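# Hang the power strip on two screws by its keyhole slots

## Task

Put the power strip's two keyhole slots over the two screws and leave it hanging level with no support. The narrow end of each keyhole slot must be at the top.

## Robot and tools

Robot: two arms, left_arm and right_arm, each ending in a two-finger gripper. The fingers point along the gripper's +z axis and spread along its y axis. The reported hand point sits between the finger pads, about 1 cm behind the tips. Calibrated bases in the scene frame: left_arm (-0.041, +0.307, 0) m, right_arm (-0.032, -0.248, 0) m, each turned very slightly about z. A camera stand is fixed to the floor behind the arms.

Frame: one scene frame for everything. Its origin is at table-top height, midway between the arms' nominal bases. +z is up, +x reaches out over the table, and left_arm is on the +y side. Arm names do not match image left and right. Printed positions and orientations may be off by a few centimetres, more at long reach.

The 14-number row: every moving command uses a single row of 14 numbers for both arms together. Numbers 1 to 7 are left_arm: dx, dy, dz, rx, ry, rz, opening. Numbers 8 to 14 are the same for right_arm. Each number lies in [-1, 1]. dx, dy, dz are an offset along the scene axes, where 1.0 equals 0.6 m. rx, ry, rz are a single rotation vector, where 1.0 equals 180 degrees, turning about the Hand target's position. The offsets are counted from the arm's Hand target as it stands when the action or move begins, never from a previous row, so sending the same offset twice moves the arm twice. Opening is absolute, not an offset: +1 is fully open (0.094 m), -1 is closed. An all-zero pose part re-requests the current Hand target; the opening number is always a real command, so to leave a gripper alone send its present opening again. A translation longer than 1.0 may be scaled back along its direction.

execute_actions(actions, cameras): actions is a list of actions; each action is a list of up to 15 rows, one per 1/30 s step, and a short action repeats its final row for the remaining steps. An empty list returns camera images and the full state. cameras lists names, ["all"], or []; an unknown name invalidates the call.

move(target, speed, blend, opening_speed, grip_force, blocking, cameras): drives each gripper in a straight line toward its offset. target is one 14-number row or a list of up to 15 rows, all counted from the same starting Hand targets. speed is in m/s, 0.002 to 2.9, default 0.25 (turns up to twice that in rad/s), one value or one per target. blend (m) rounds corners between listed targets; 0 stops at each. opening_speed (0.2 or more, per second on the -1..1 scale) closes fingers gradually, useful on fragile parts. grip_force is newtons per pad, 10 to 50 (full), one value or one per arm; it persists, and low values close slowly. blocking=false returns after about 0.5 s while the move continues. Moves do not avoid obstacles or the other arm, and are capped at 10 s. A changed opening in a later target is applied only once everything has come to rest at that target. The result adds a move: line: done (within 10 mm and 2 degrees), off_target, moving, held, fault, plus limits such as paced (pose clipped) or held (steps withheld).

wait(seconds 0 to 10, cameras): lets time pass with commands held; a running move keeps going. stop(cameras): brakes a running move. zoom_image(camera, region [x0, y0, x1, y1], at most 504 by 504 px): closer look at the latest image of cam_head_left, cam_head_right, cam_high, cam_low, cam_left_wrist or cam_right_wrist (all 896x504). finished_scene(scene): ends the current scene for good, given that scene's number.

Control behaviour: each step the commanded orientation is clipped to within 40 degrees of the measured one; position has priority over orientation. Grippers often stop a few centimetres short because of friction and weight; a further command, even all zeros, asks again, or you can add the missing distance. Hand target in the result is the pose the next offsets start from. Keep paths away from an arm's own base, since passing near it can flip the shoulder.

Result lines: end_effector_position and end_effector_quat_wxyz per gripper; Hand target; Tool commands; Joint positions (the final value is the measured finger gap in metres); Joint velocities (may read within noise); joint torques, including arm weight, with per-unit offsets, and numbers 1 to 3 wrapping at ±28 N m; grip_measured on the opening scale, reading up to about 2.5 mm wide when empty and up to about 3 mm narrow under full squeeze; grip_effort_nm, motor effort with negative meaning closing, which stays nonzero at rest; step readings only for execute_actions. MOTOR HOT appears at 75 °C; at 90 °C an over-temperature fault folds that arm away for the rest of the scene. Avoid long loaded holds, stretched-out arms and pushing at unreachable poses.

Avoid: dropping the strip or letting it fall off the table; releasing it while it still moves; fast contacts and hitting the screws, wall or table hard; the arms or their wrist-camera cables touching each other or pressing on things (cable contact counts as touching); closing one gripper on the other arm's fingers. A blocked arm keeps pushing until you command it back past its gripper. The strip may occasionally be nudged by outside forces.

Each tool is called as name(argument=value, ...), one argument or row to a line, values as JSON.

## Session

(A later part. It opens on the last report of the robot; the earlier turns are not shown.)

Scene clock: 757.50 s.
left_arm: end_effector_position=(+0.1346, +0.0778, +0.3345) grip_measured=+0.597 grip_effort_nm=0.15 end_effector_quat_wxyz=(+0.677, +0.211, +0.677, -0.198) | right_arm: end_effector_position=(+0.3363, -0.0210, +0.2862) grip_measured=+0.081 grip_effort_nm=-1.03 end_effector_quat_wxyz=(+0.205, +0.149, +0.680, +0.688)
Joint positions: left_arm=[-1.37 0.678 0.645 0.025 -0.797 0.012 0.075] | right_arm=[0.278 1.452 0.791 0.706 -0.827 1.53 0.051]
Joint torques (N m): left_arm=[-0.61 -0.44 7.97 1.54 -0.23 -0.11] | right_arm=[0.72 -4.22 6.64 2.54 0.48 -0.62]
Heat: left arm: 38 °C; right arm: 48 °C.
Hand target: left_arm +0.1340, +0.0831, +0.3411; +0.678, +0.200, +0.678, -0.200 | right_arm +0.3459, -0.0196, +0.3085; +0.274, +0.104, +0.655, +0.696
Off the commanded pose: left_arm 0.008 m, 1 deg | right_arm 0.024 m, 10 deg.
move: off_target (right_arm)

move(
  target=[0, 0, 0, 0, 0, 0, 0.6, 0.0073, 0.0112, 0, 0, 0, 0, -0.1],
  speed=0.03,
  cameras=["cam_left_wrist", "cam_head_left"],
)

zoom_image(
  camera="cam_left_wrist",
  region=[360, 20, 620, 280],
)

zoom_image(
  camera="cam_head_left",
  region=[340, 90, 520, 240],
)

Scene clock: 759.83 s.
left_arm: end_effector_position=(+0.1346, +0.0778, +0.3345) grip_measured=+0.597 grip_effort_nm=0.15 end_effector_quat_wxyz=(+0.677, +0.211, +0.677, -0.198) | right_arm: end_effector_position=(+0.3363, -0.0206, +0.2859) grip_measured=+0.081 grip_effort_nm=-1.03 end_effector_quat_wxyz=(+0.203, +0.146, +0.679, +0.690)
Joint positions: left_arm=[-1.37 0.678 0.645 0.025 -0.797 0.012 0.075] | right_arm=[0.277 1.46 0.791 0.72 -0.835 1.535 0.051]
Joint torques (N m): left_arm=[-0.62 -0.47 7.94 1.55 -0.24 -0.1] | right_arm=[2.11 -3.26 8.01 2.41 0.73 -0.66]
Heat: left arm: 38 °C; right arm: 48 °C.
Hand target: left_arm +0.1340, +0.0831, +0.3411; +0.678, +0.200, +0.678, -0.200 | right_arm +0.3503, -0.0129, +0.3086; +0.274, +0.104, +0.655, +0.696
Off the commanded pose: left_arm 0.008 m, 1 deg | right_arm 0.028 m, 10 deg.
move: off_target (right_arm)
Images, in order (width x height): cam_head_left 896x504, cam_left_wrist 896x504.

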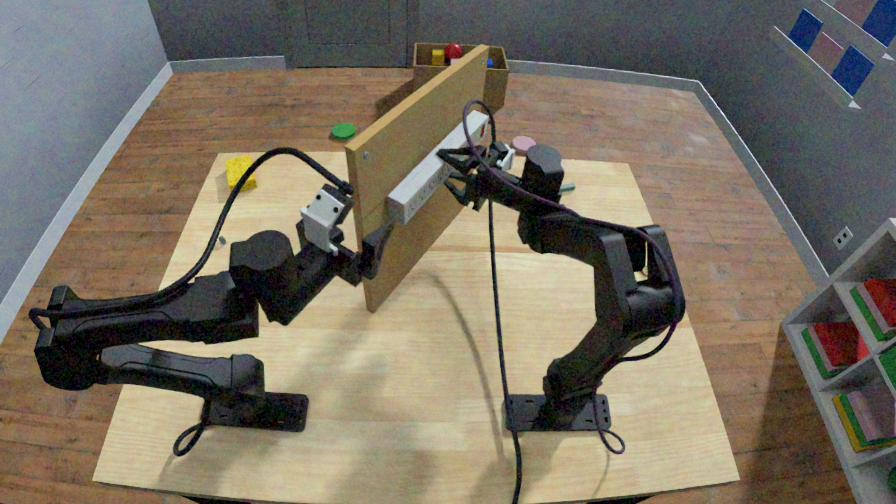

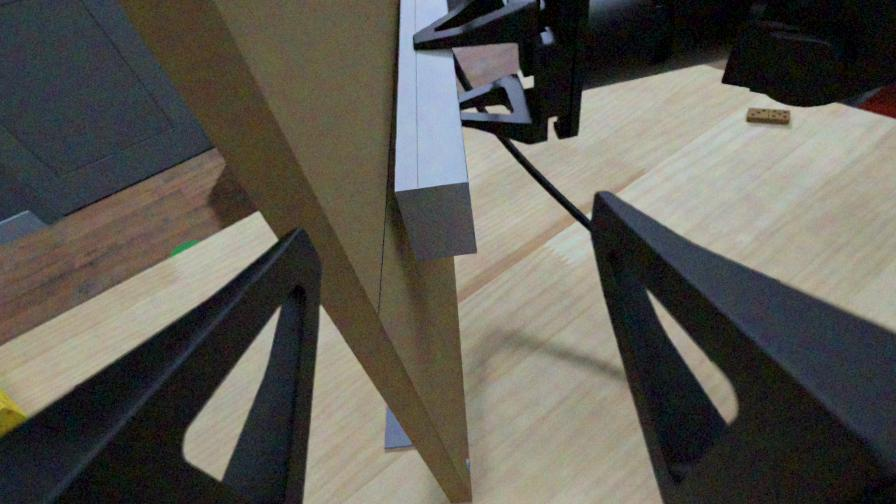

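Scaled by 1.938 from the camera's 896x504 image, which has a finer 1280x720 frame.

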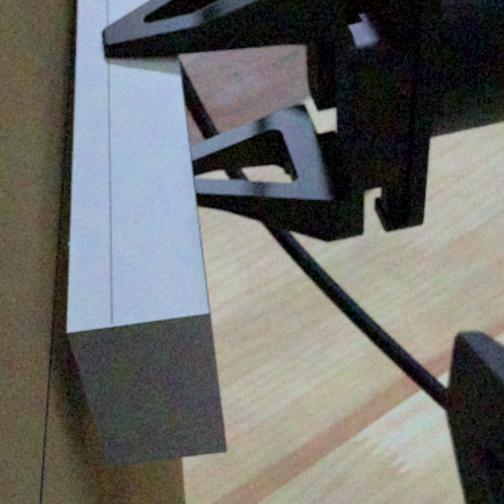

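Scaled by 2.800 from the camera's 896x504 image, which has a finer 1280x720 frame.

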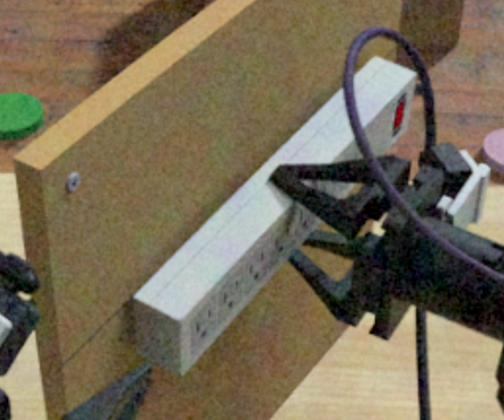

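move(
  target=[0, 0, 0, 0, 0, 0, 0.6, -0.003, 0.002, 0, 0, 0, -0.0139, -0.1],
  speed=0.03,
  cameras=["cam_left_wrist", "cam_head_left"],
)

zoom_image(
  camera="cam_left_wrist",
  region=[360, 20, 620, 280],
)

zoom_image(
  camera="cam_head_left",
  region=[340, 90, 520, 240],
)

Scene clock: 763.07 s.
left_arm: end_effector_position=(+0.1346, +0.0778, +0.3345) grip_measured=+0.597 grip_effort_nm=0.15 end_effector_quat_wxyz=(+0.677, +0.211, +0.677, -0.198) | right_arm: end_effector_position=(+0.3368, -0.0204, +0.2859) grip_measured=+0.080 grip_effort_nm=-1.02 end_effector_quat_wxyz=(+0.207, +0.149, +0.678, +0.689)
Joint positions: left_arm=[-1.37 0.678 0.645 0.025 -0.797 0.012 0.075] | right_arm=[0.281 1.458 0.787 0.724 -0.822 1.534 0.051]
Joint torques (N m): left_arm=[-0.58 -0.44 7.98 1.55 -0.24 -0.11] | right_arm=[3.38 -5.05 6.75 2.27 1.23 -0.73]
Heat: left arm: 38 °C; right arm: 48 °C.
Hand target: left_arm +0.1340, +0.0831, +0.3411; +0.678, +0.200, +0.678, -0.200 | right_arm +0.3484, -0.0116, +0.3086; +0.289, +0.118, +0.653, +0.690
Off the commanded pose: left_arm 0.008 m, 1 deg | right_arm 0.027 m, 10 deg.
move: off_target (right_arm)
Images, in order (width x height): cam_head_left 896x504, cam_left_wrist 896x504.

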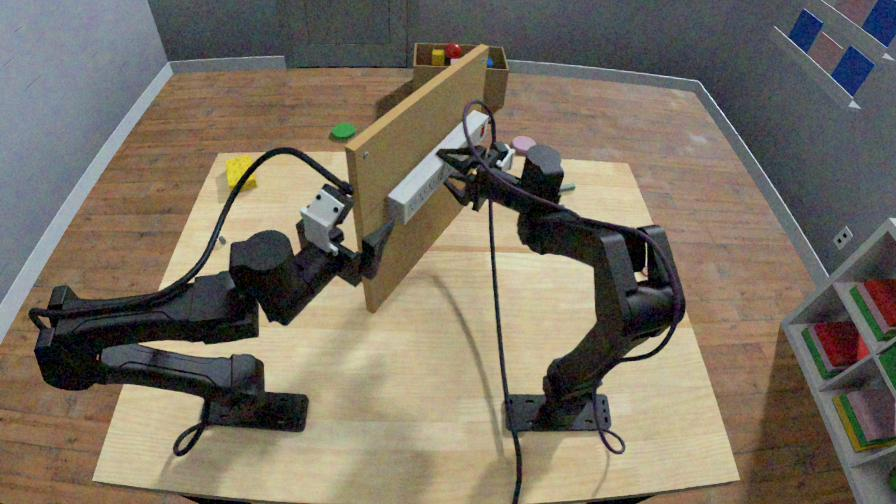

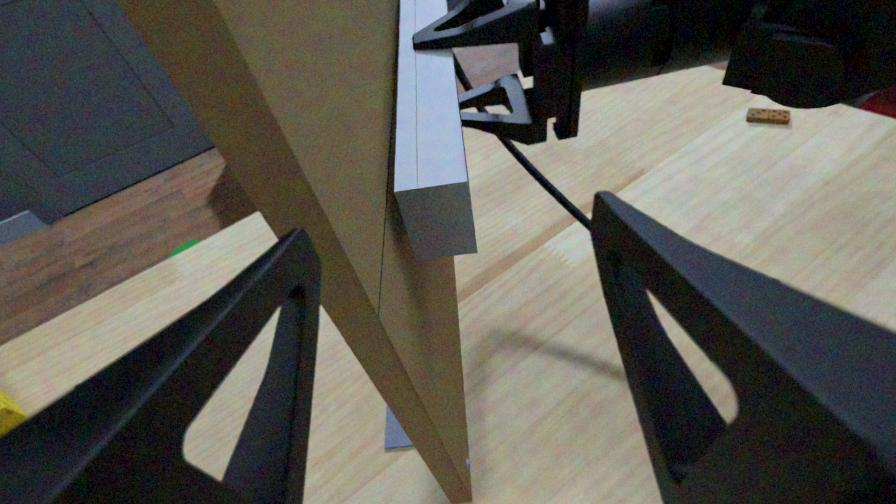

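Scaled by 1.938 from the camera's 896x504 image, which has a finer 1280x720 frame.

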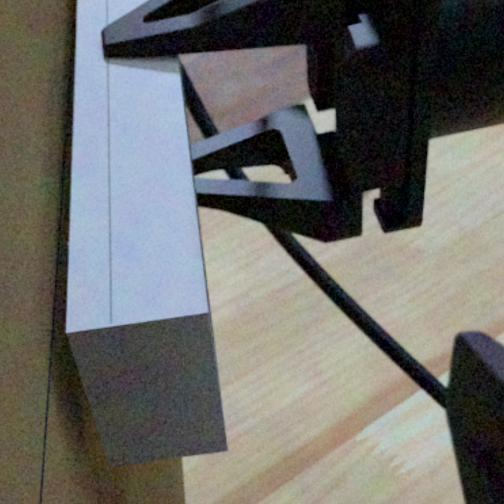

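Scaled by 2.800 from the camera's 896x504 image, which has a finer 1280x720 frame.

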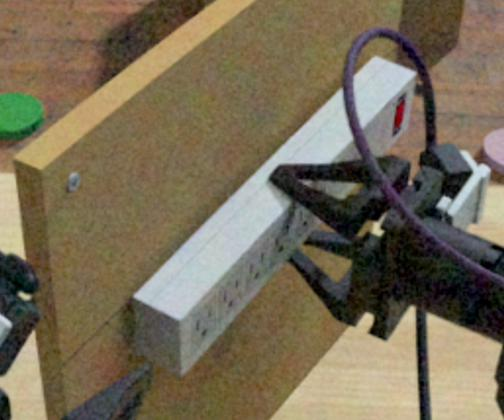

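move(
  target=[
    [0, 0, 0, 0, 0, 0, 0.6, -0.0055, -0.0084, 0, 0, 0, 0, -0.1],
    [0, 0, 0, 0, 0, 0, 0.6, -0.0055, -0.0084, 0, -0.0067, -0.0122, 0, -0.1],
  ],
  speed=0.03,
  cameras=["cam_left_wrist", "cam_head_left"],
)

zoom_image(
  camera="cam_left_wrist",
  region=[360, 20, 620, 280],
)

zoom_image(
  camera="cam_head_left",
  region=[340, 90, 520, 240],
)

Scene clock: 767.07 s.
left_arm: end_effector_position=(+0.1346, +0.0778, +0.3345) grip_measured=+0.597 grip_effort_nm=0.15 end_effector_quat_wxyz=(+0.677, +0.211, +0.677, -0.198) | right_arm: end_effector_position=(+0.3366, -0.0206, +0.2858) grip_measured=+0.079 grip_effort_nm=-1.02 end_effector_quat_wxyz=(+0.213, +0.149, +0.676, +0.689)
Joint positions: left_arm=[-1.37 0.678 0.645 0.025 -0.797 0.012 0.075] | right_arm=[0.285 1.454 0.778 0.734 -0.808 1.53 0.051]
Joint torques (N m): left_arm=[-0.58 -0.43 7.95 1.54 -0.23 -0.11] | right_arm=[2.15 -5.5 6.34 2.27 0.92 -1.04]
Heat: left arm: 38 °C; right arm: 48 °C.
Hand target: left_arm +0.1340, +0.0831, +0.3411; +0.678, +0.200, +0.678, -0.200 | right_arm +0.3451, -0.0166, +0.3086; +0.303, +0.102, +0.654, +0.685
Off the commanded pose: left_arm 0.008 m, 1 deg | right_arm 0.025 m, 12 deg.
move: off_target (right_arm)
Images, in order (width x height): cam_head_left 896x504, cam_left_wrist 896x504.

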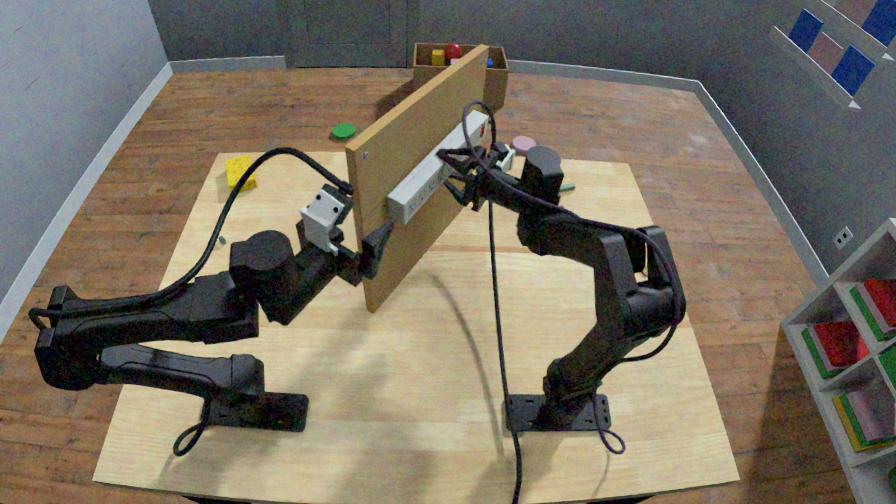

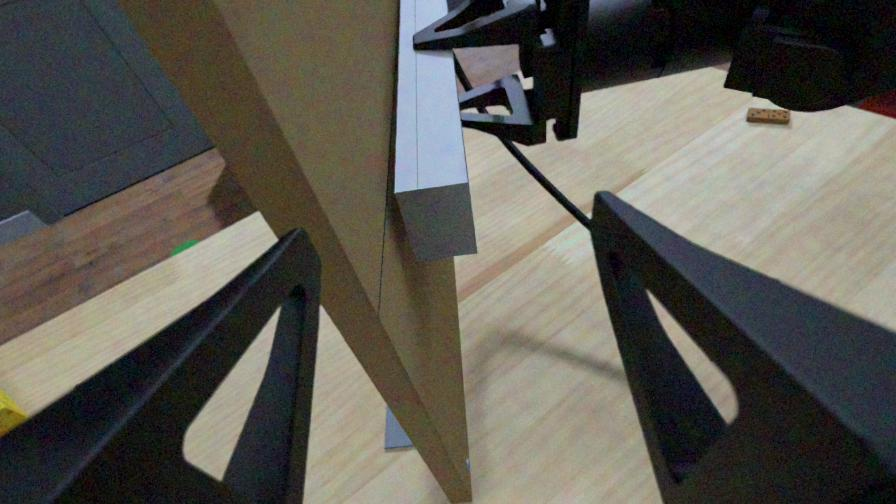

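Scaled by 1.938 from the camera's 896x504 image, which has a finer 1280x720 frame.

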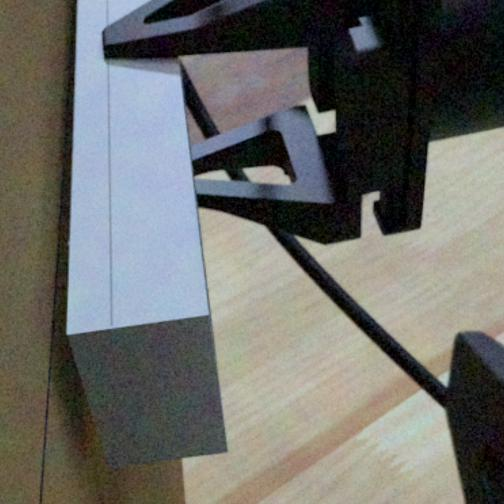

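Scaled by 2.800 from the camera's 896x504 image, which has a finer 1280x720 frame.

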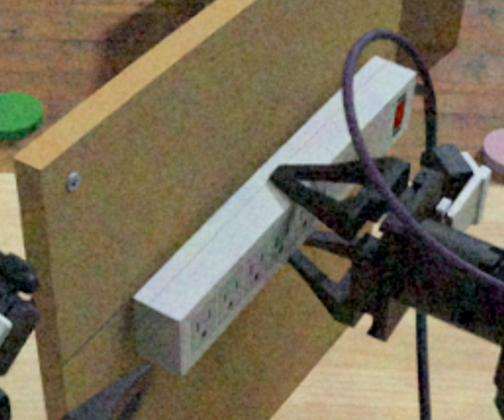

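move(
  target=[
    [0, 0, 0, 0, 0, 0, 0.6, -0.0055, -0.0084, 0, 0, 0, 0, -0.1],
    [0, 0, 0, 0, 0, 0, 0.6, 0.0018, 0.0028, 0, 0, 0, 0, -0.1],
  ],
  speed=0.03,
  cameras=["cam_left_wrist"],
)

zoom_image(
  camera="cam_left_wrist",
  region=[360, 20, 620, 280],
)

Scene clock: 773.23 s.
left_arm: end_effector_position=(+0.1346, +0.0778, +0.3345) grip_measured=+0.597 grip_effort_nm=0.15 end_effector_quat_wxyz=(+0.677, +0.211, +0.677, -0.198) | right_arm: end_effector_position=(+0.3363, -0.0205, +0.2859) grip_measured=+0.079 grip_effort_nm=-1.03 end_effector_quat_wxyz=(+0.220, +0.144, +0.676, +0.689)
Joint positions: left_arm=[-1.37 0.678 0.645 0.025 -0.797 0.012 0.075] | right_arm=[0.287 1.454 0.772 0.747 -0.803 1.519 0.051]
Joint torques (N m): left_arm=[-0.61 -0.44 7.98 1.54 -0.24 -0.11] | right_arm=[2.32 -5.08 7.04 2.18 0.9 -0.96]
Heat: left arm: 38 °C; right arm: 47 °C.
Hand target: left_arm +0.1340, +0.0831, +0.3411; +0.678, +0.200, +0.678, -0.200 | right_arm +0.3463, -0.0150, +0.3086; +0.303, +0.102, +0.654, +0.685
Off the commanded pose: left_arm 0.008 m, 1 deg | right_arm 0.025 m, 11 deg.
move: off_target (right_arm)
Images, in order (width x height): cam_left_wrist 896x504.

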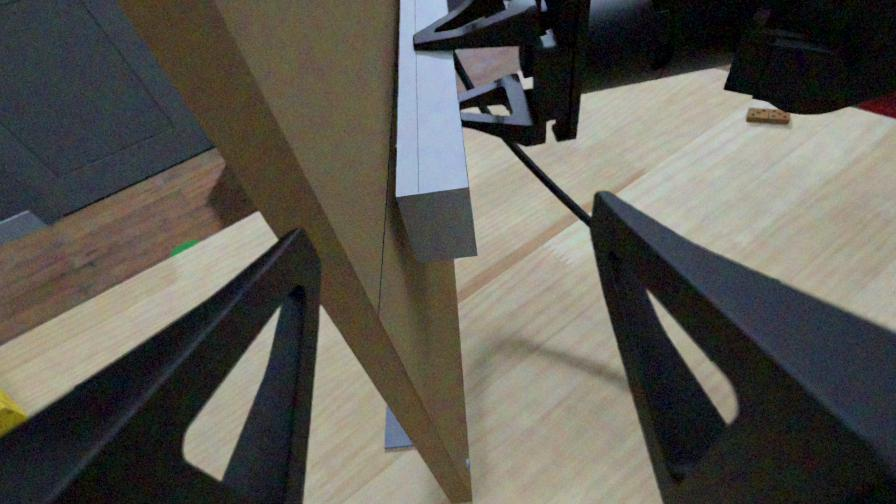

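Scaled by 1.938 from the camera's 896x504 image, which has a finer 1280x720 frame.

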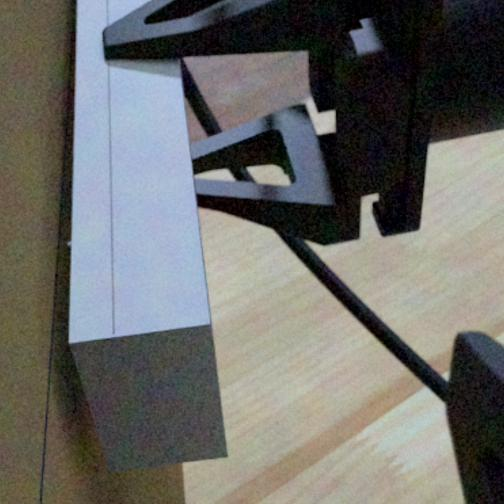

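move(
  target=[
    [0, 0, 0, 0, 0, 0, 0.6, -0.0108, -0.0168, 0, 0.0067, 0.0122, 0.0089, -0.1],
    [0, 0, 0, 0, 0, 0, 0.6, -0.0398, -0.0082, 0.0805, 0.0067, 0.0122, 0.0089, -0.1],
    [0, 0, 0, 0, 0, 0, 0.6, -0.0372, -0.004, 0.0305, 0.0067, 0.0122, 0.0089, -0.1],
  ],
  speed=0.04,
)

Scene clock: 795.00 s.
left_arm: end_effector_position=(+0.1346, +0.0778, +0.3345) grip_measured=+0.597 grip_effort_nm=0.15 end_effector_quat_wxyz=(+0.677, +0.211, +0.677, -0.198) | right_arm: end_effector_position=(+0.3225, -0.0178, +0.2947) grip_measured=+0.078 grip_effort_nm=-1.03 end_effector_quat_wxyz=(+0.217, +0.165, +0.684, +0.676)
Joint positions: left_arm=[-1.37 0.678 0.645 0.025 -0.797 0.012 0.075] | right_arm=[0.321 1.355 0.773 0.594 -0.743 1.506 0.051]
Joint torques (N m): left_arm=[-0.59 -0.46 7.98 1.55 -0.24 -0.11] | right_arm=[0.31 -5.48 6.3 2.63 0.11 -0.48]
Heat: left arm: 38 °C; right arm: 48 °C.
Hand target: left_arm +0.1340, +0.0831, +0.3411; +0.678, +0.200, +0.678, -0.200 | right_arm +0.3240, -0.0175, +0.3269; +0.280, +0.109, +0.654, +0.694
Off the commanded pose: left_arm 0.008 m, 1 deg | right_arm 0.032 m, 10 deg.
move: off_target (right_arm)

move(
  target=[
    [0, 0, 0, 0, 0, 0, 0.6, 0.0073, 0.0094, 0, 0, 0, 0, -0.1],
    [0, 0, 0, 0, 0, 0, 0.6, 0.0118, 0.0164, 0, 0, 0, 0, -0.1],
  ],
  speed=0.03,
  cameras=["cam_left_wrist", "cam_head_left", "cam_head_right"],
)

zoom_image(
  camera="cam_left_wrist",
  region=[360, 20, 620, 280],
)

zoom_image(
  camera="cam_head_left",
  region=[340, 90, 520, 240],
)

zoom_image(
  camera="cam_head_right",
  region=[330, 90, 510, 240],
)

Scene clock: 797.60 s.
left_arm: end_effector_position=(+0.1346, +0.0778, +0.3345) grip_measured=+0.597 grip_effort_nm=0.15 end_effector_quat_wxyz=(+0.677, +0.211, +0.677, -0.198) | right_arm: end_effector_position=(+0.3224, -0.0118, +0.2916) grip_measured=+0.078 grip_effort_nm=-1.03 end_effector_quat_wxyz=(+0.213, +0.158, +0.685, +0.679)
Joint positions: left_arm=[-1.37 0.678 0.645 0.025 -0.797 0.012 0.075] | right_arm=[0.334 1.376 0.773 0.62 -0.746 1.505 0.051]
Joint torques (N m): left_arm=[-0.57 -0.46 7.98 1.54 -0.23 -0.11] | right_arm=[1.07 -4.52 8.24 2.5 0.42 -0.47]
Heat: left arm: 38 °C; right arm: 48 °C.
Hand target: left_arm +0.1340, +0.0831, +0.3411; +0.678, +0.200, +0.678, -0.200 | right_arm +0.3310, -0.0076, +0.3269; +0.280, +0.109, +0.654, +0.694
Off the commanded pose: left_arm 0.008 m, 1 deg | right_arm 0.037 m, 10 deg.
move: off_target (right_arm)
Images, in order (width x height): cam_head_left 896x504, cam_head_right 896x504, cam_left_wrist 896x504.

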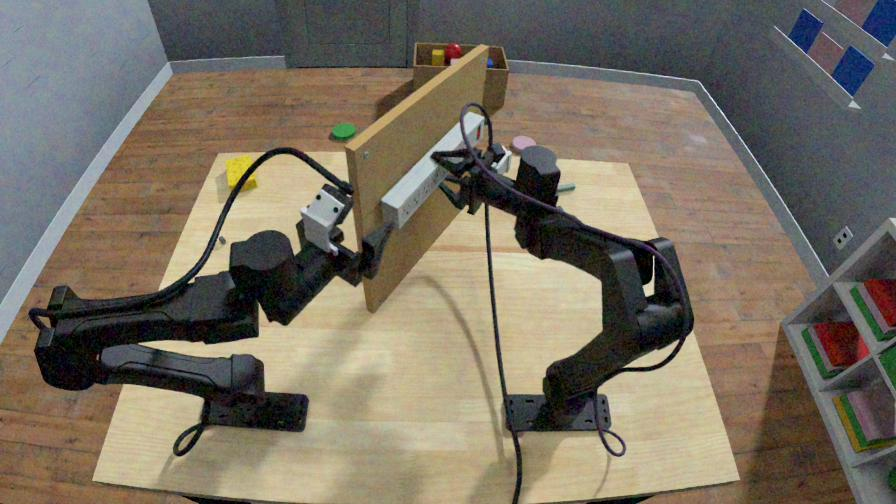

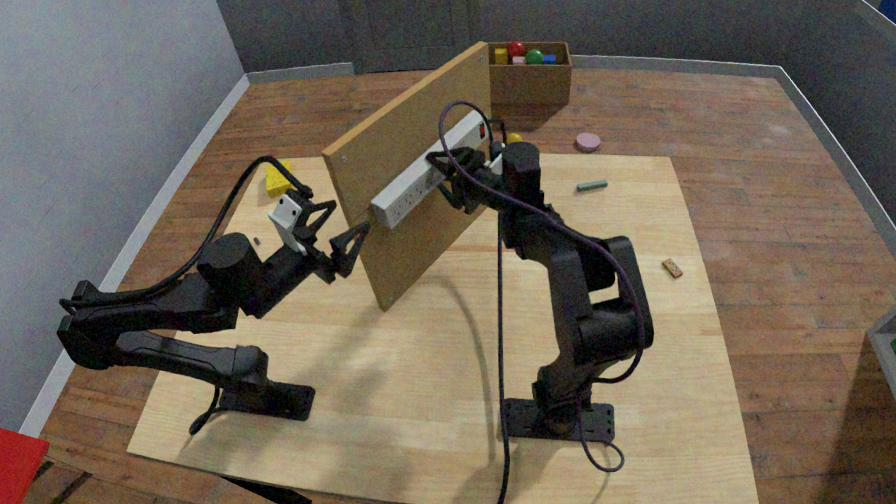

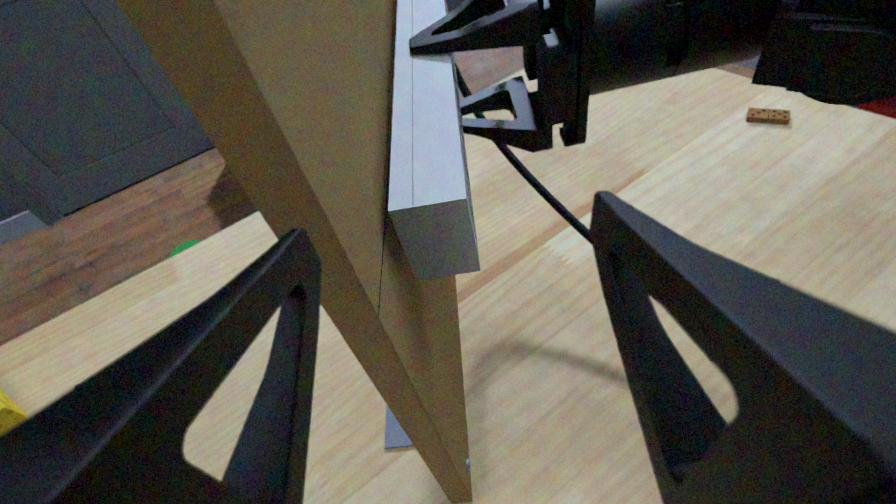

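Scaled by 1.938 from the camera's 896x504 image, which has a finer 1280x720 frame.

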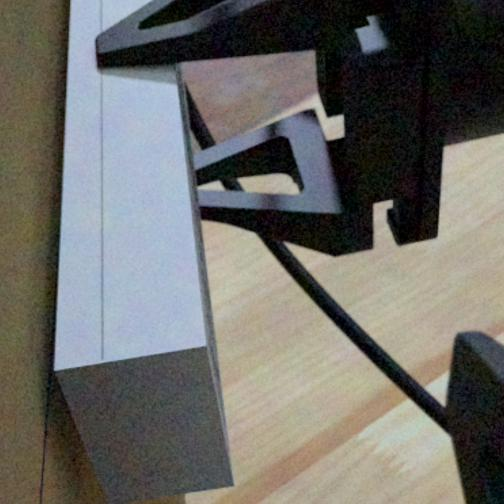

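Scaled by 2.800 from the camera's 896x504 image, which has a finer 1280x720 frame.

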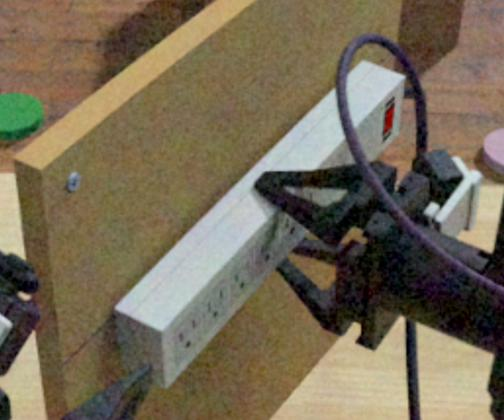

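Scaled by 2.800 from the camera's 896x504 image, which has a finer 1280x720 frame.

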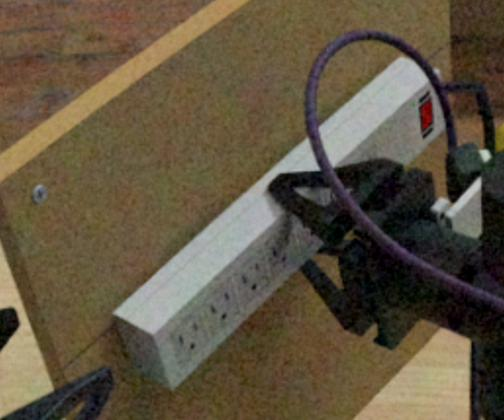

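move(
  target=[
    [0, 0, 0, 0, 0, 0, 0.6, -0.0108, -0.0168, 0, 0.0076, 0.0129, 0, -0.1],
    [0, 0, 0, 0, 0, 0, 0.6, -0.0073, -0.025, 0.0445, 0.0076, 0.0129, 0, -0.1],
    [0, 0, 0, 0, 0, 0, 0.6, -0.0047, -0.0208, -0.0055, 0.0076, 0.0129, 0, -0.1],
  ],
  speed=0.04,
)

Scene clock: 806.67 s.
left_arm: end_effector_position=(+0.1346, +0.0778, +0.3345) grip_measured=+0.597 grip_effort_nm=0.15 end_effector_quat_wxyz=(+0.677, +0.211, +0.677, -0.198) | right_arm: end_effector_position=(+0.3258, -0.0188, +0.2915) grip_measured=+0.078 grip_effort_nm=-1.03 end_effector_quat_wxyz=(+0.203, +0.180, +0.680, +0.681)
Joint positions: left_arm=[-1.37 0.678 0.645 0.025 -0.797 0.012 0.075] | right_arm=[0.315 1.371 0.772 0.611 -0.748 1.548 0.051]
Joint torques (N m): left_arm=[-0.58 -0.47 7.97 1.55 -0.24 -0.1] | right_arm=[-0.05 -5.63 6.23 2.64 0.13 -0.44]
Heat: left arm: 38 °C; right arm: 47 °C.
Hand target: left_arm +0.1340, +0.0831, +0.3411; +0.678, +0.200, +0.678, -0.200 | right_arm +0.3281, -0.0200, +0.3236; +0.265, +0.126, +0.651, +0.700
Off the commanded pose: left_arm 0.008 m, 1 deg | right_arm 0.032 m, 10 deg.
move: off_target (right_arm)

move(
  target=[
    [0, 0, 0, 0, 0, 0, 0.6, 0.0055, 0.0084, 0, 0, 0, 0, -0.1],
    [0, 0, 0, 0, 0, 0, 0.6, 0.01, 0.0154, 0, 0, 0, 0, -0.1],
  ],
  speed=0.03,
  cameras=["cam_left_wrist", "cam_head_left", "cam_head_right"],
)

zoom_image(
  camera="cam_left_wrist",
  region=[360, 20, 620, 280],
)

zoom_image(
  camera="cam_head_left",
  region=[340, 90, 520, 240],
)

zoom_image(
  camera="cam_head_right",
  region=[330, 90, 510, 240],
)

Scene clock: 809.60 s.
left_arm: end_effector_position=(+0.1346, +0.0778, +0.3345) grip_measured=+0.597 grip_effort_nm=0.15 end_effector_quat_wxyz=(+0.677, +0.211, +0.677, -0.198) | right_arm: end_effector_position=(+0.3264, -0.0148, +0.2898) grip_measured=+0.078 grip_effort_nm=-1.03 end_effector_quat_wxyz=(+0.201, +0.174, +0.680, +0.683)
Joint positions: left_arm=[-1.37 0.678 0.645 0.025 -0.797 0.012 0.075] | right_arm=[0.323 1.389 0.772 0.637 -0.751 1.55 0.051]
Joint torques (N m): left_arm=[-0.59 -0.42 7.97 1.54 -0.23 -0.1] | right_arm=[1.13 -4.66 8.03 2.5 0.4 -0.45]
Heat: left arm: 38 °C; right arm: 48 °C.
Hand target: left_arm +0.1340, +0.0831, +0.3411; +0.678, +0.200, +0.678, -0.200 | right_arm +0.3342, -0.0108, +0.3235; +0.265, +0.126, +0.651, +0.700
Off the commanded pose: left_arm 0.008 m, 1 deg | right_arm 0.035 m, 10 deg.
move: off_target (right_arm)
Images, in order (width x height): cam_head_left 896x504, cam_head_right 896x504, cam_left_wrist 896x504.

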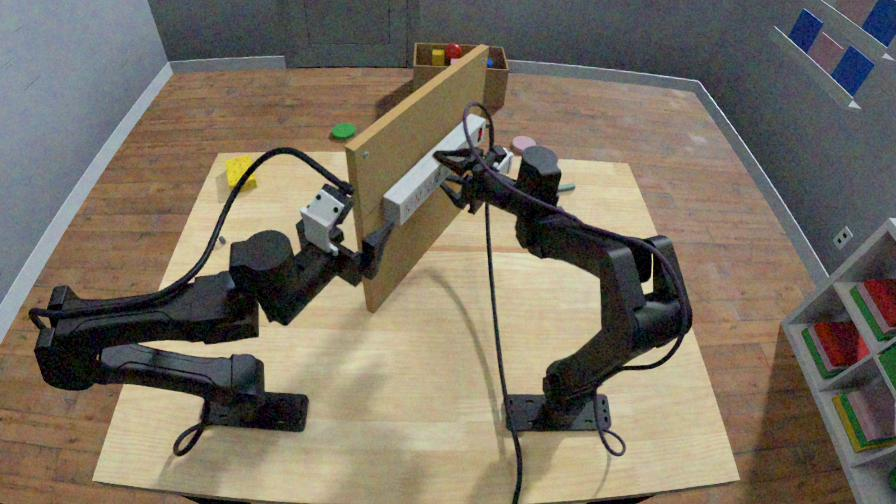

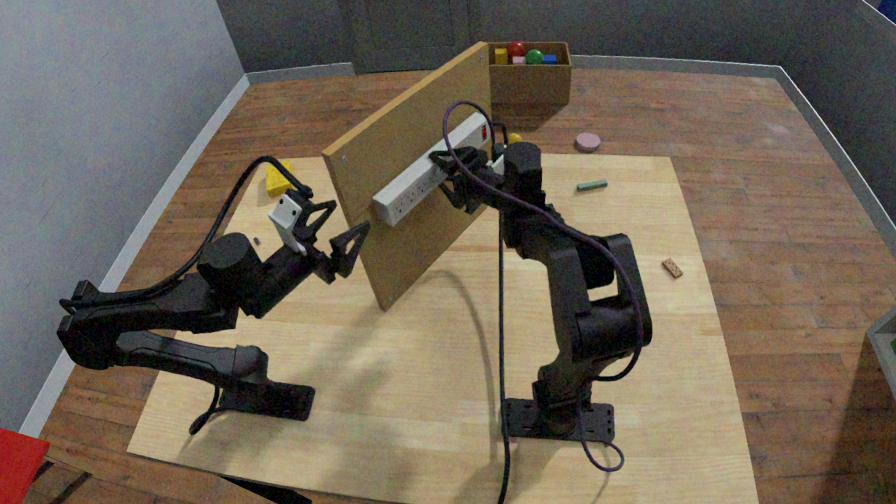

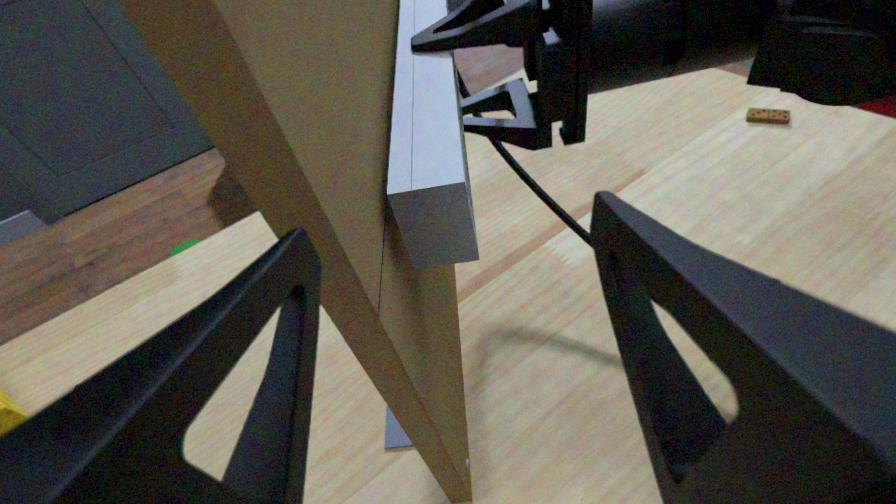

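Scaled by 1.938 from the camera's 896x504 image, which has a finer 1280x720 frame.

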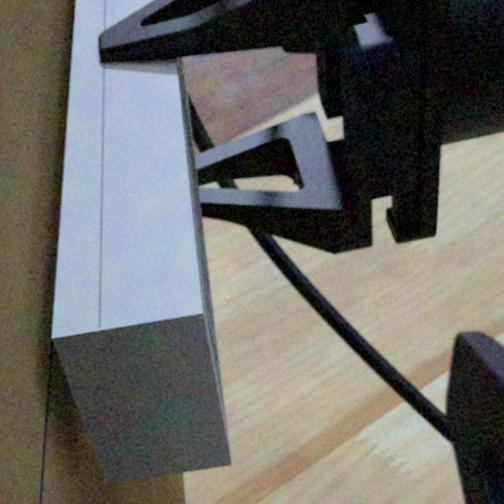

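Scaled by 2.800 from the camera's 896x504 image, which has a finer 1280x720 frame.

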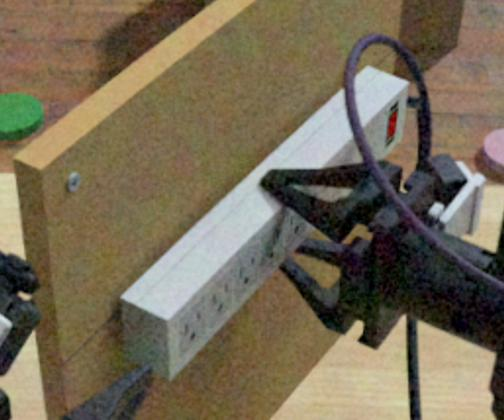

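Scaled by 2.800 from the camera's 896x504 image, which has a finer 1280x720 frame.

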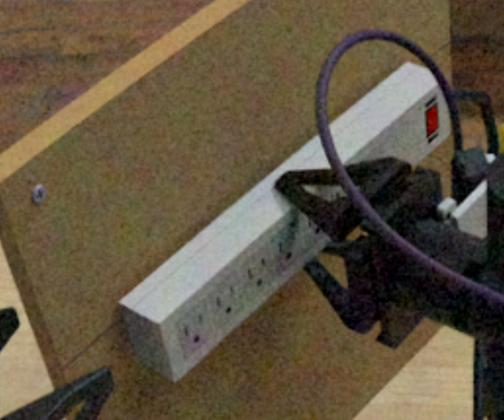

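move(
  target=[
    [0, 0, 0, 0, 0, 0, 0.6, -0.0113, -0.0205, 0.043, 0, 0, 0, -0.1],
    [0, 0, 0, 0, 0, 0, 0.6, -0.0087, -0.0163, -0.007, 0, 0, 0, -0.1],
    [0, 0, 0, 0, 0, 0, 0.6, -0.0032, -0.008, -0.007, 0, 0, 0, -0.1],
    [0, 0, 0, 0, 0, 0, 0.6, 0.0013, -0.001, -0.007, 0, 0, 0, -0.1],
  ],
  speed=0.05,
)

Scene clock: 816.47 s.
left_arm: end_effector_position=(+0.1346, +0.0778, +0.3345) grip_measured=+0.597 grip_effort_nm=0.15 end_effector_quat_wxyz=(+0.677, +0.211, +0.677, -0.198) | right_arm: end_effector_position=(+0.3272, -0.0151, +0.2846) grip_measured=+0.078 grip_effort_nm=-1.02 end_effector_quat_wxyz=(+0.200, +0.177, +0.680, +0.683)
Joint positions: left_arm=[-1.37 0.678 0.645 0.025 -0.797 0.012 0.075] | right_arm=[0.322 1.398 0.762 0.653 -0.75 1.552 0.051]
Joint torques (N m): left_arm=[-0.58 -0.42 7.99 1.54 -0.23 -0.11] | right_arm=[0.99 -4.77 7.98 2.53 0.38 -0.48]
Heat: left arm: 38 °C; right arm: 48 °C.
Hand target: left_arm +0.1340, +0.0831, +0.3411; +0.678, +0.200, +0.678, -0.200 | right_arm +0.3350, -0.0114, +0.3194; +0.265, +0.126, +0.651, +0.700
Off the commanded pose: left_arm 0.008 m, 1 deg | right_arm 0.036 m, 10 deg.
move: off_target (right_arm)

move(
  target=[
    [0, 0, 0, 0, 0, 0, 0.6, -0.0013, -0.0268, 0.0575, 0, 0, 0, -0.1],
    [0, 0, 0, 0, 0, 0, 0.6, 0.0013, -0.0227, 0.0075, 0, 0, 0, -0.1],
    [0, 0, 0, 0, 0, 0, 0.6, 0.0068, -0.0143, 0.0075, 0, 0, 0, -0.1],
    [0, 0, 0, 0, 0, 0, 0.6, 0.0113, -0.0073, 0.0075, 0, 0, 0, -0.1],
  ],
  speed=0.05,
)

Scene clock: 824.57 s.
left_arm: end_effector_position=(+0.1346, +0.0778, +0.3345) grip_measured=+0.597 grip_effort_nm=0.15 end_effector_quat_wxyz=(+0.677, +0.211, +0.677, -0.198) | right_arm: end_effector_position=(+0.3341, -0.0187, +0.2872) grip_measured=+0.078 grip_effort_nm=-1.03 end_effector_quat_wxyz=(+0.196, +0.181, +0.681, +0.682)
Joint positions: left_arm=[-1.37 0.678 0.645 0.025 -0.797 0.012 0.075] | right_arm=[0.303 1.415 0.792 0.631 -0.769 1.556 0.051]
Joint torques (N m): left_arm=[-0.58 -0.44 7.97 1.54 -0.24 -0.11] | right_arm=[0.76 -5.19 7.92 2.58 0.34 -0.48]
Heat: left arm: 38 °C; right arm: 49 °C.
Hand target: left_arm +0.1340, +0.0831, +0.3411; +0.678, +0.200, +0.678, -0.200 | right_arm +0.3418, -0.0158, +0.3239; +0.265, +0.126, +0.651, +0.700
Off the commanded pose: left_arm 0.008 m, 1 deg | right_arm 0.038 m, 11 deg.
move: off_target (right_arm)

wait(
  seconds=0.1,
  cameras=["cam_left_wrist", "cam_head_left"],
)

zoom_image(
  camera="cam_left_wrist",
  region=[360, 20, 620, 280],
)

zoom_image(
  camera="cam_head_left",
  region=[340, 90, 520, 240],
)

Scene clock: 825.70 s.
left_arm: end_effector_position=(+0.1346, +0.0778, +0.3345) grip_measured=+0.597 grip_effort_nm=0.15 end_effector_quat_wxyz=(+0.677, +0.211, +0.677, -0.198) | right_arm: end_effector_position=(+0.3341, -0.0187, +0.2872) grip_measured=+0.078 grip_effort_nm=-1.03 end_effector_quat_wxyz=(+0.196, +0.181, +0.681, +0.682)
Joint positions: left_arm=[-1.37 0.678 0.645 0.025 -0.797 0.012 0.075] | right_arm=[0.303 1.415 0.792 0.631 -0.769 1.556 0.051]
Joint torques (N m): left_arm=[-0.58 -0.47 7.97 1.55 -0.24 -0.11] | right_arm=[0.83 -5.24 7.94 2.57 0.32 -0.47]
Heat: left arm: 38 °C; right arm: 49 °C.
Hand target: left_arm +0.1340, +0.0831, +0.3411; +0.678, +0.200, +0.678, -0.200 | right_arm +0.3418, -0.0158, +0.3239; +0.265, +0.126, +0.651, +0.700
Tool commands: left_gripper/opening=+0.6 right_gripper/opening=-0.1
Off the commanded pose: left_arm 0.008 m, 1 deg | right_arm 0.038 m, 11 deg.
wait: 0.10 s; at rest from the start
Images, in order (width x height): cam_head_left 896x504, cam_left_wrist 896x504.

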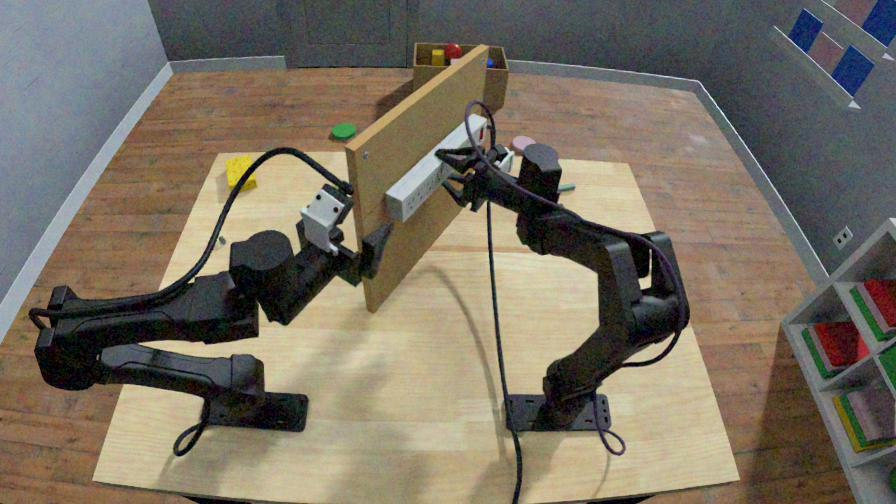

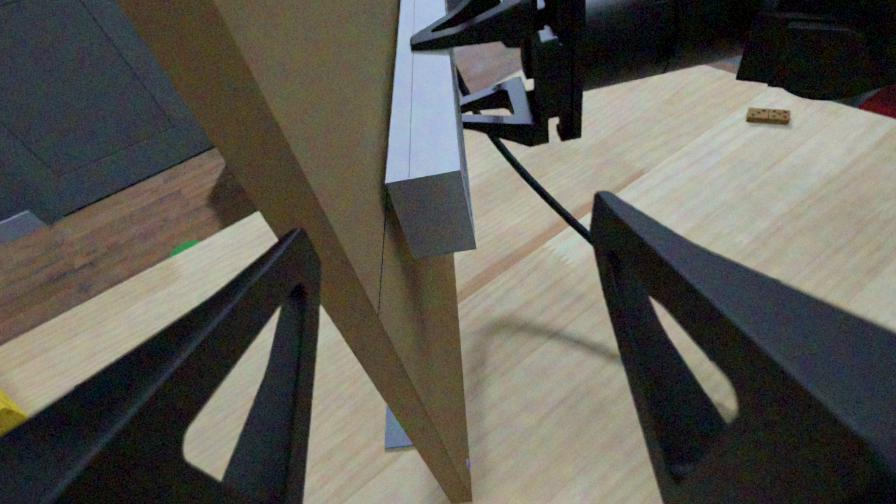

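Scaled by 1.938 from the camera's 896x504 image, which has a finer 1280x720 frame.

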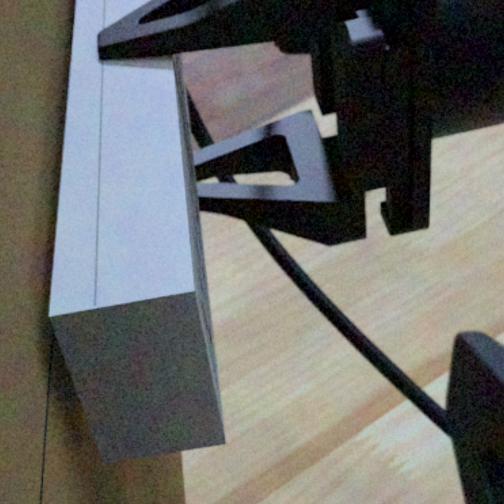

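Scaled by 2.800 from the camera's 896x504 image, which has a finer 1280x720 frame.

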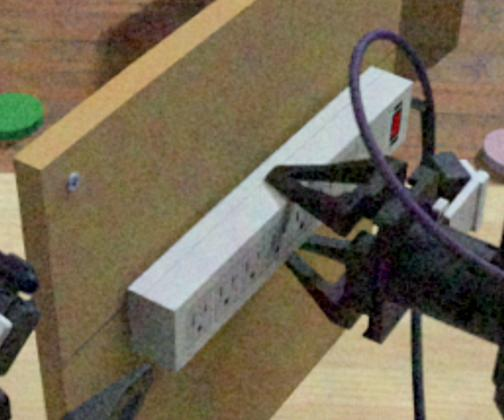

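move(
  target=[
    [0, 0, 0, 0, 0, 0, 0.6, -0.0127, -0.0195, 0.05, -0.0046, -0.0076, 0, -0.1],
    [0, 0, 0, 0, 0, 0, 0.6, -0.01, -0.0154, 0.0, -0.0046, -0.0076, 0, -0.1],
    [0, 0, 0, 0, 0, 0, 0.6, -0.0045, -0.007, 0.0, -0.0046, -0.0076, 0, -0.1],
    [0, 0, 0, 0, 0, 0, 0.6, 0.0, 0.0, 0.0, -0.0046, -0.0076, 0, -0.1],
  ],
  speed=0.05,
  cameras=["cam_left_wrist", "cam_head_left"],
)

zoom_image(
  camera="cam_left_wrist",
  region=[360, 20, 620, 280],
)

zoom_image(
  camera="cam_head_left",
  region=[340, 90, 520, 240],
)

Scene clock: 831.30 s.
left_arm: end_effector_position=(+0.1346, +0.0778, +0.3345) grip_measured=+0.597 grip_effort_nm=0.15 end_effector_quat_wxyz=(+0.677, +0.211, +0.677, -0.198) | right_arm: end_effector_position=(+0.3361, -0.0172, +0.2851) grip_measured=+0.078 grip_effort_nm=-1.02 end_effector_quat_wxyz=(+0.206, +0.175, +0.683, +0.678)
Joint positions: left_arm=[-1.37 0.678 0.645 0.025 -0.797 0.012 0.075] | right_arm=[0.309 1.423 0.793 0.637 -0.756 1.532 0.051]
Joint torques (N m): left_arm=[-0.59 -0.44 7.97 1.54 -0.23 -0.11] | right_arm=[0.29 -5.72 7.94 2.56 0.18 -0.54]
Heat: left arm: 38 °C; right arm: 50 °C.
Hand target: left_arm +0.1340, +0.0831, +0.3411; +0.678, +0.200, +0.678, -0.200 | right_arm +0.3418, -0.0158, +0.3239; +0.274, +0.116, +0.653, +0.696
Off the commanded pose: left_arm 0.008 m, 1 deg | right_arm 0.039 m, 11 deg.
move: off_target (right_arm)
Images, in order (width x height): cam_head_left 896x504, cam_left_wrist 896x504.

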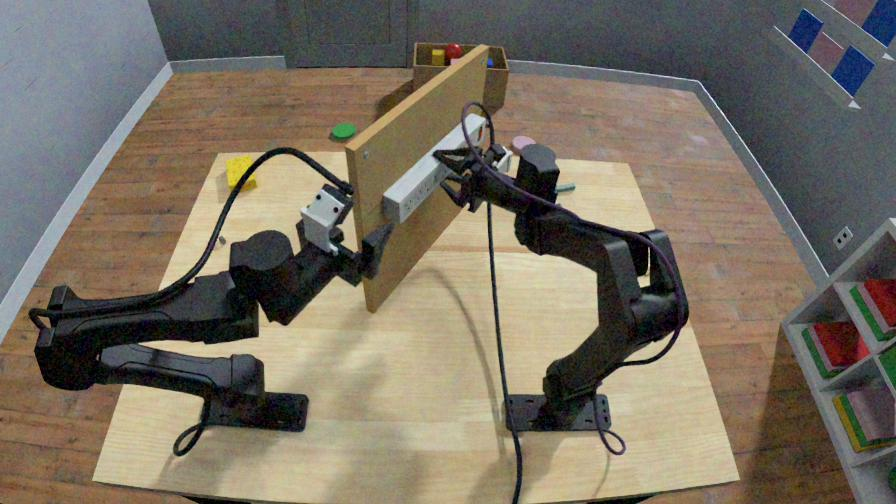

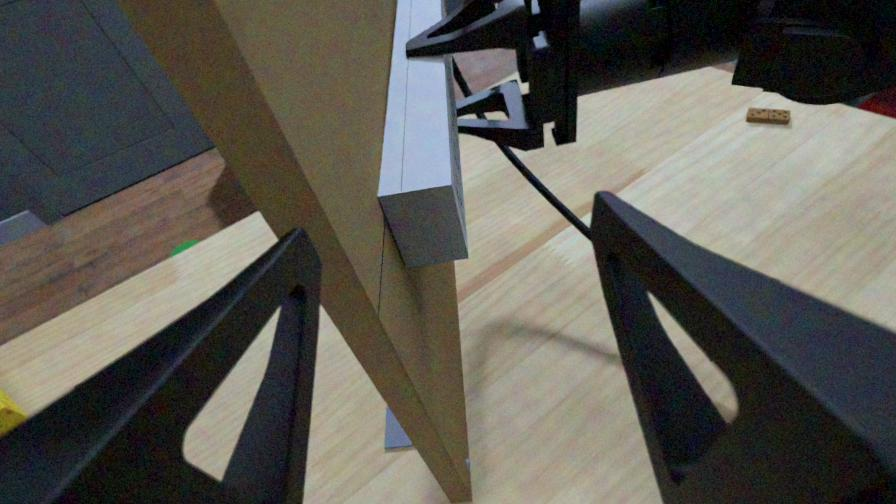

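Scaled by 1.938 from the camera's 896x504 image, which has a finer 1280x720 frame.

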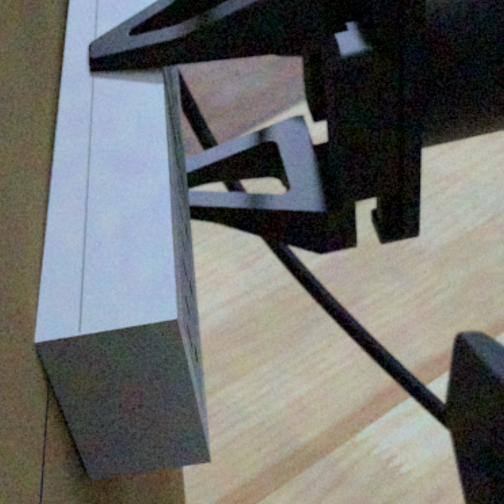

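Scaled by 2.800 from the camera's 896x504 image, which has a finer 1280x720 frame.

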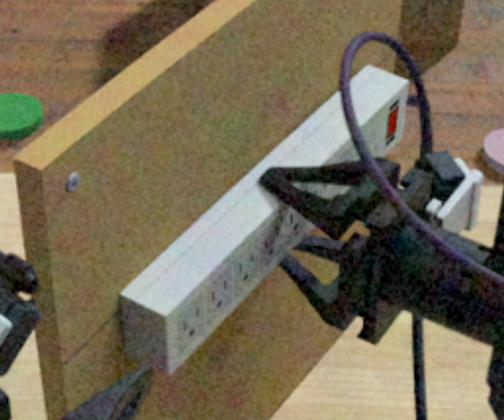

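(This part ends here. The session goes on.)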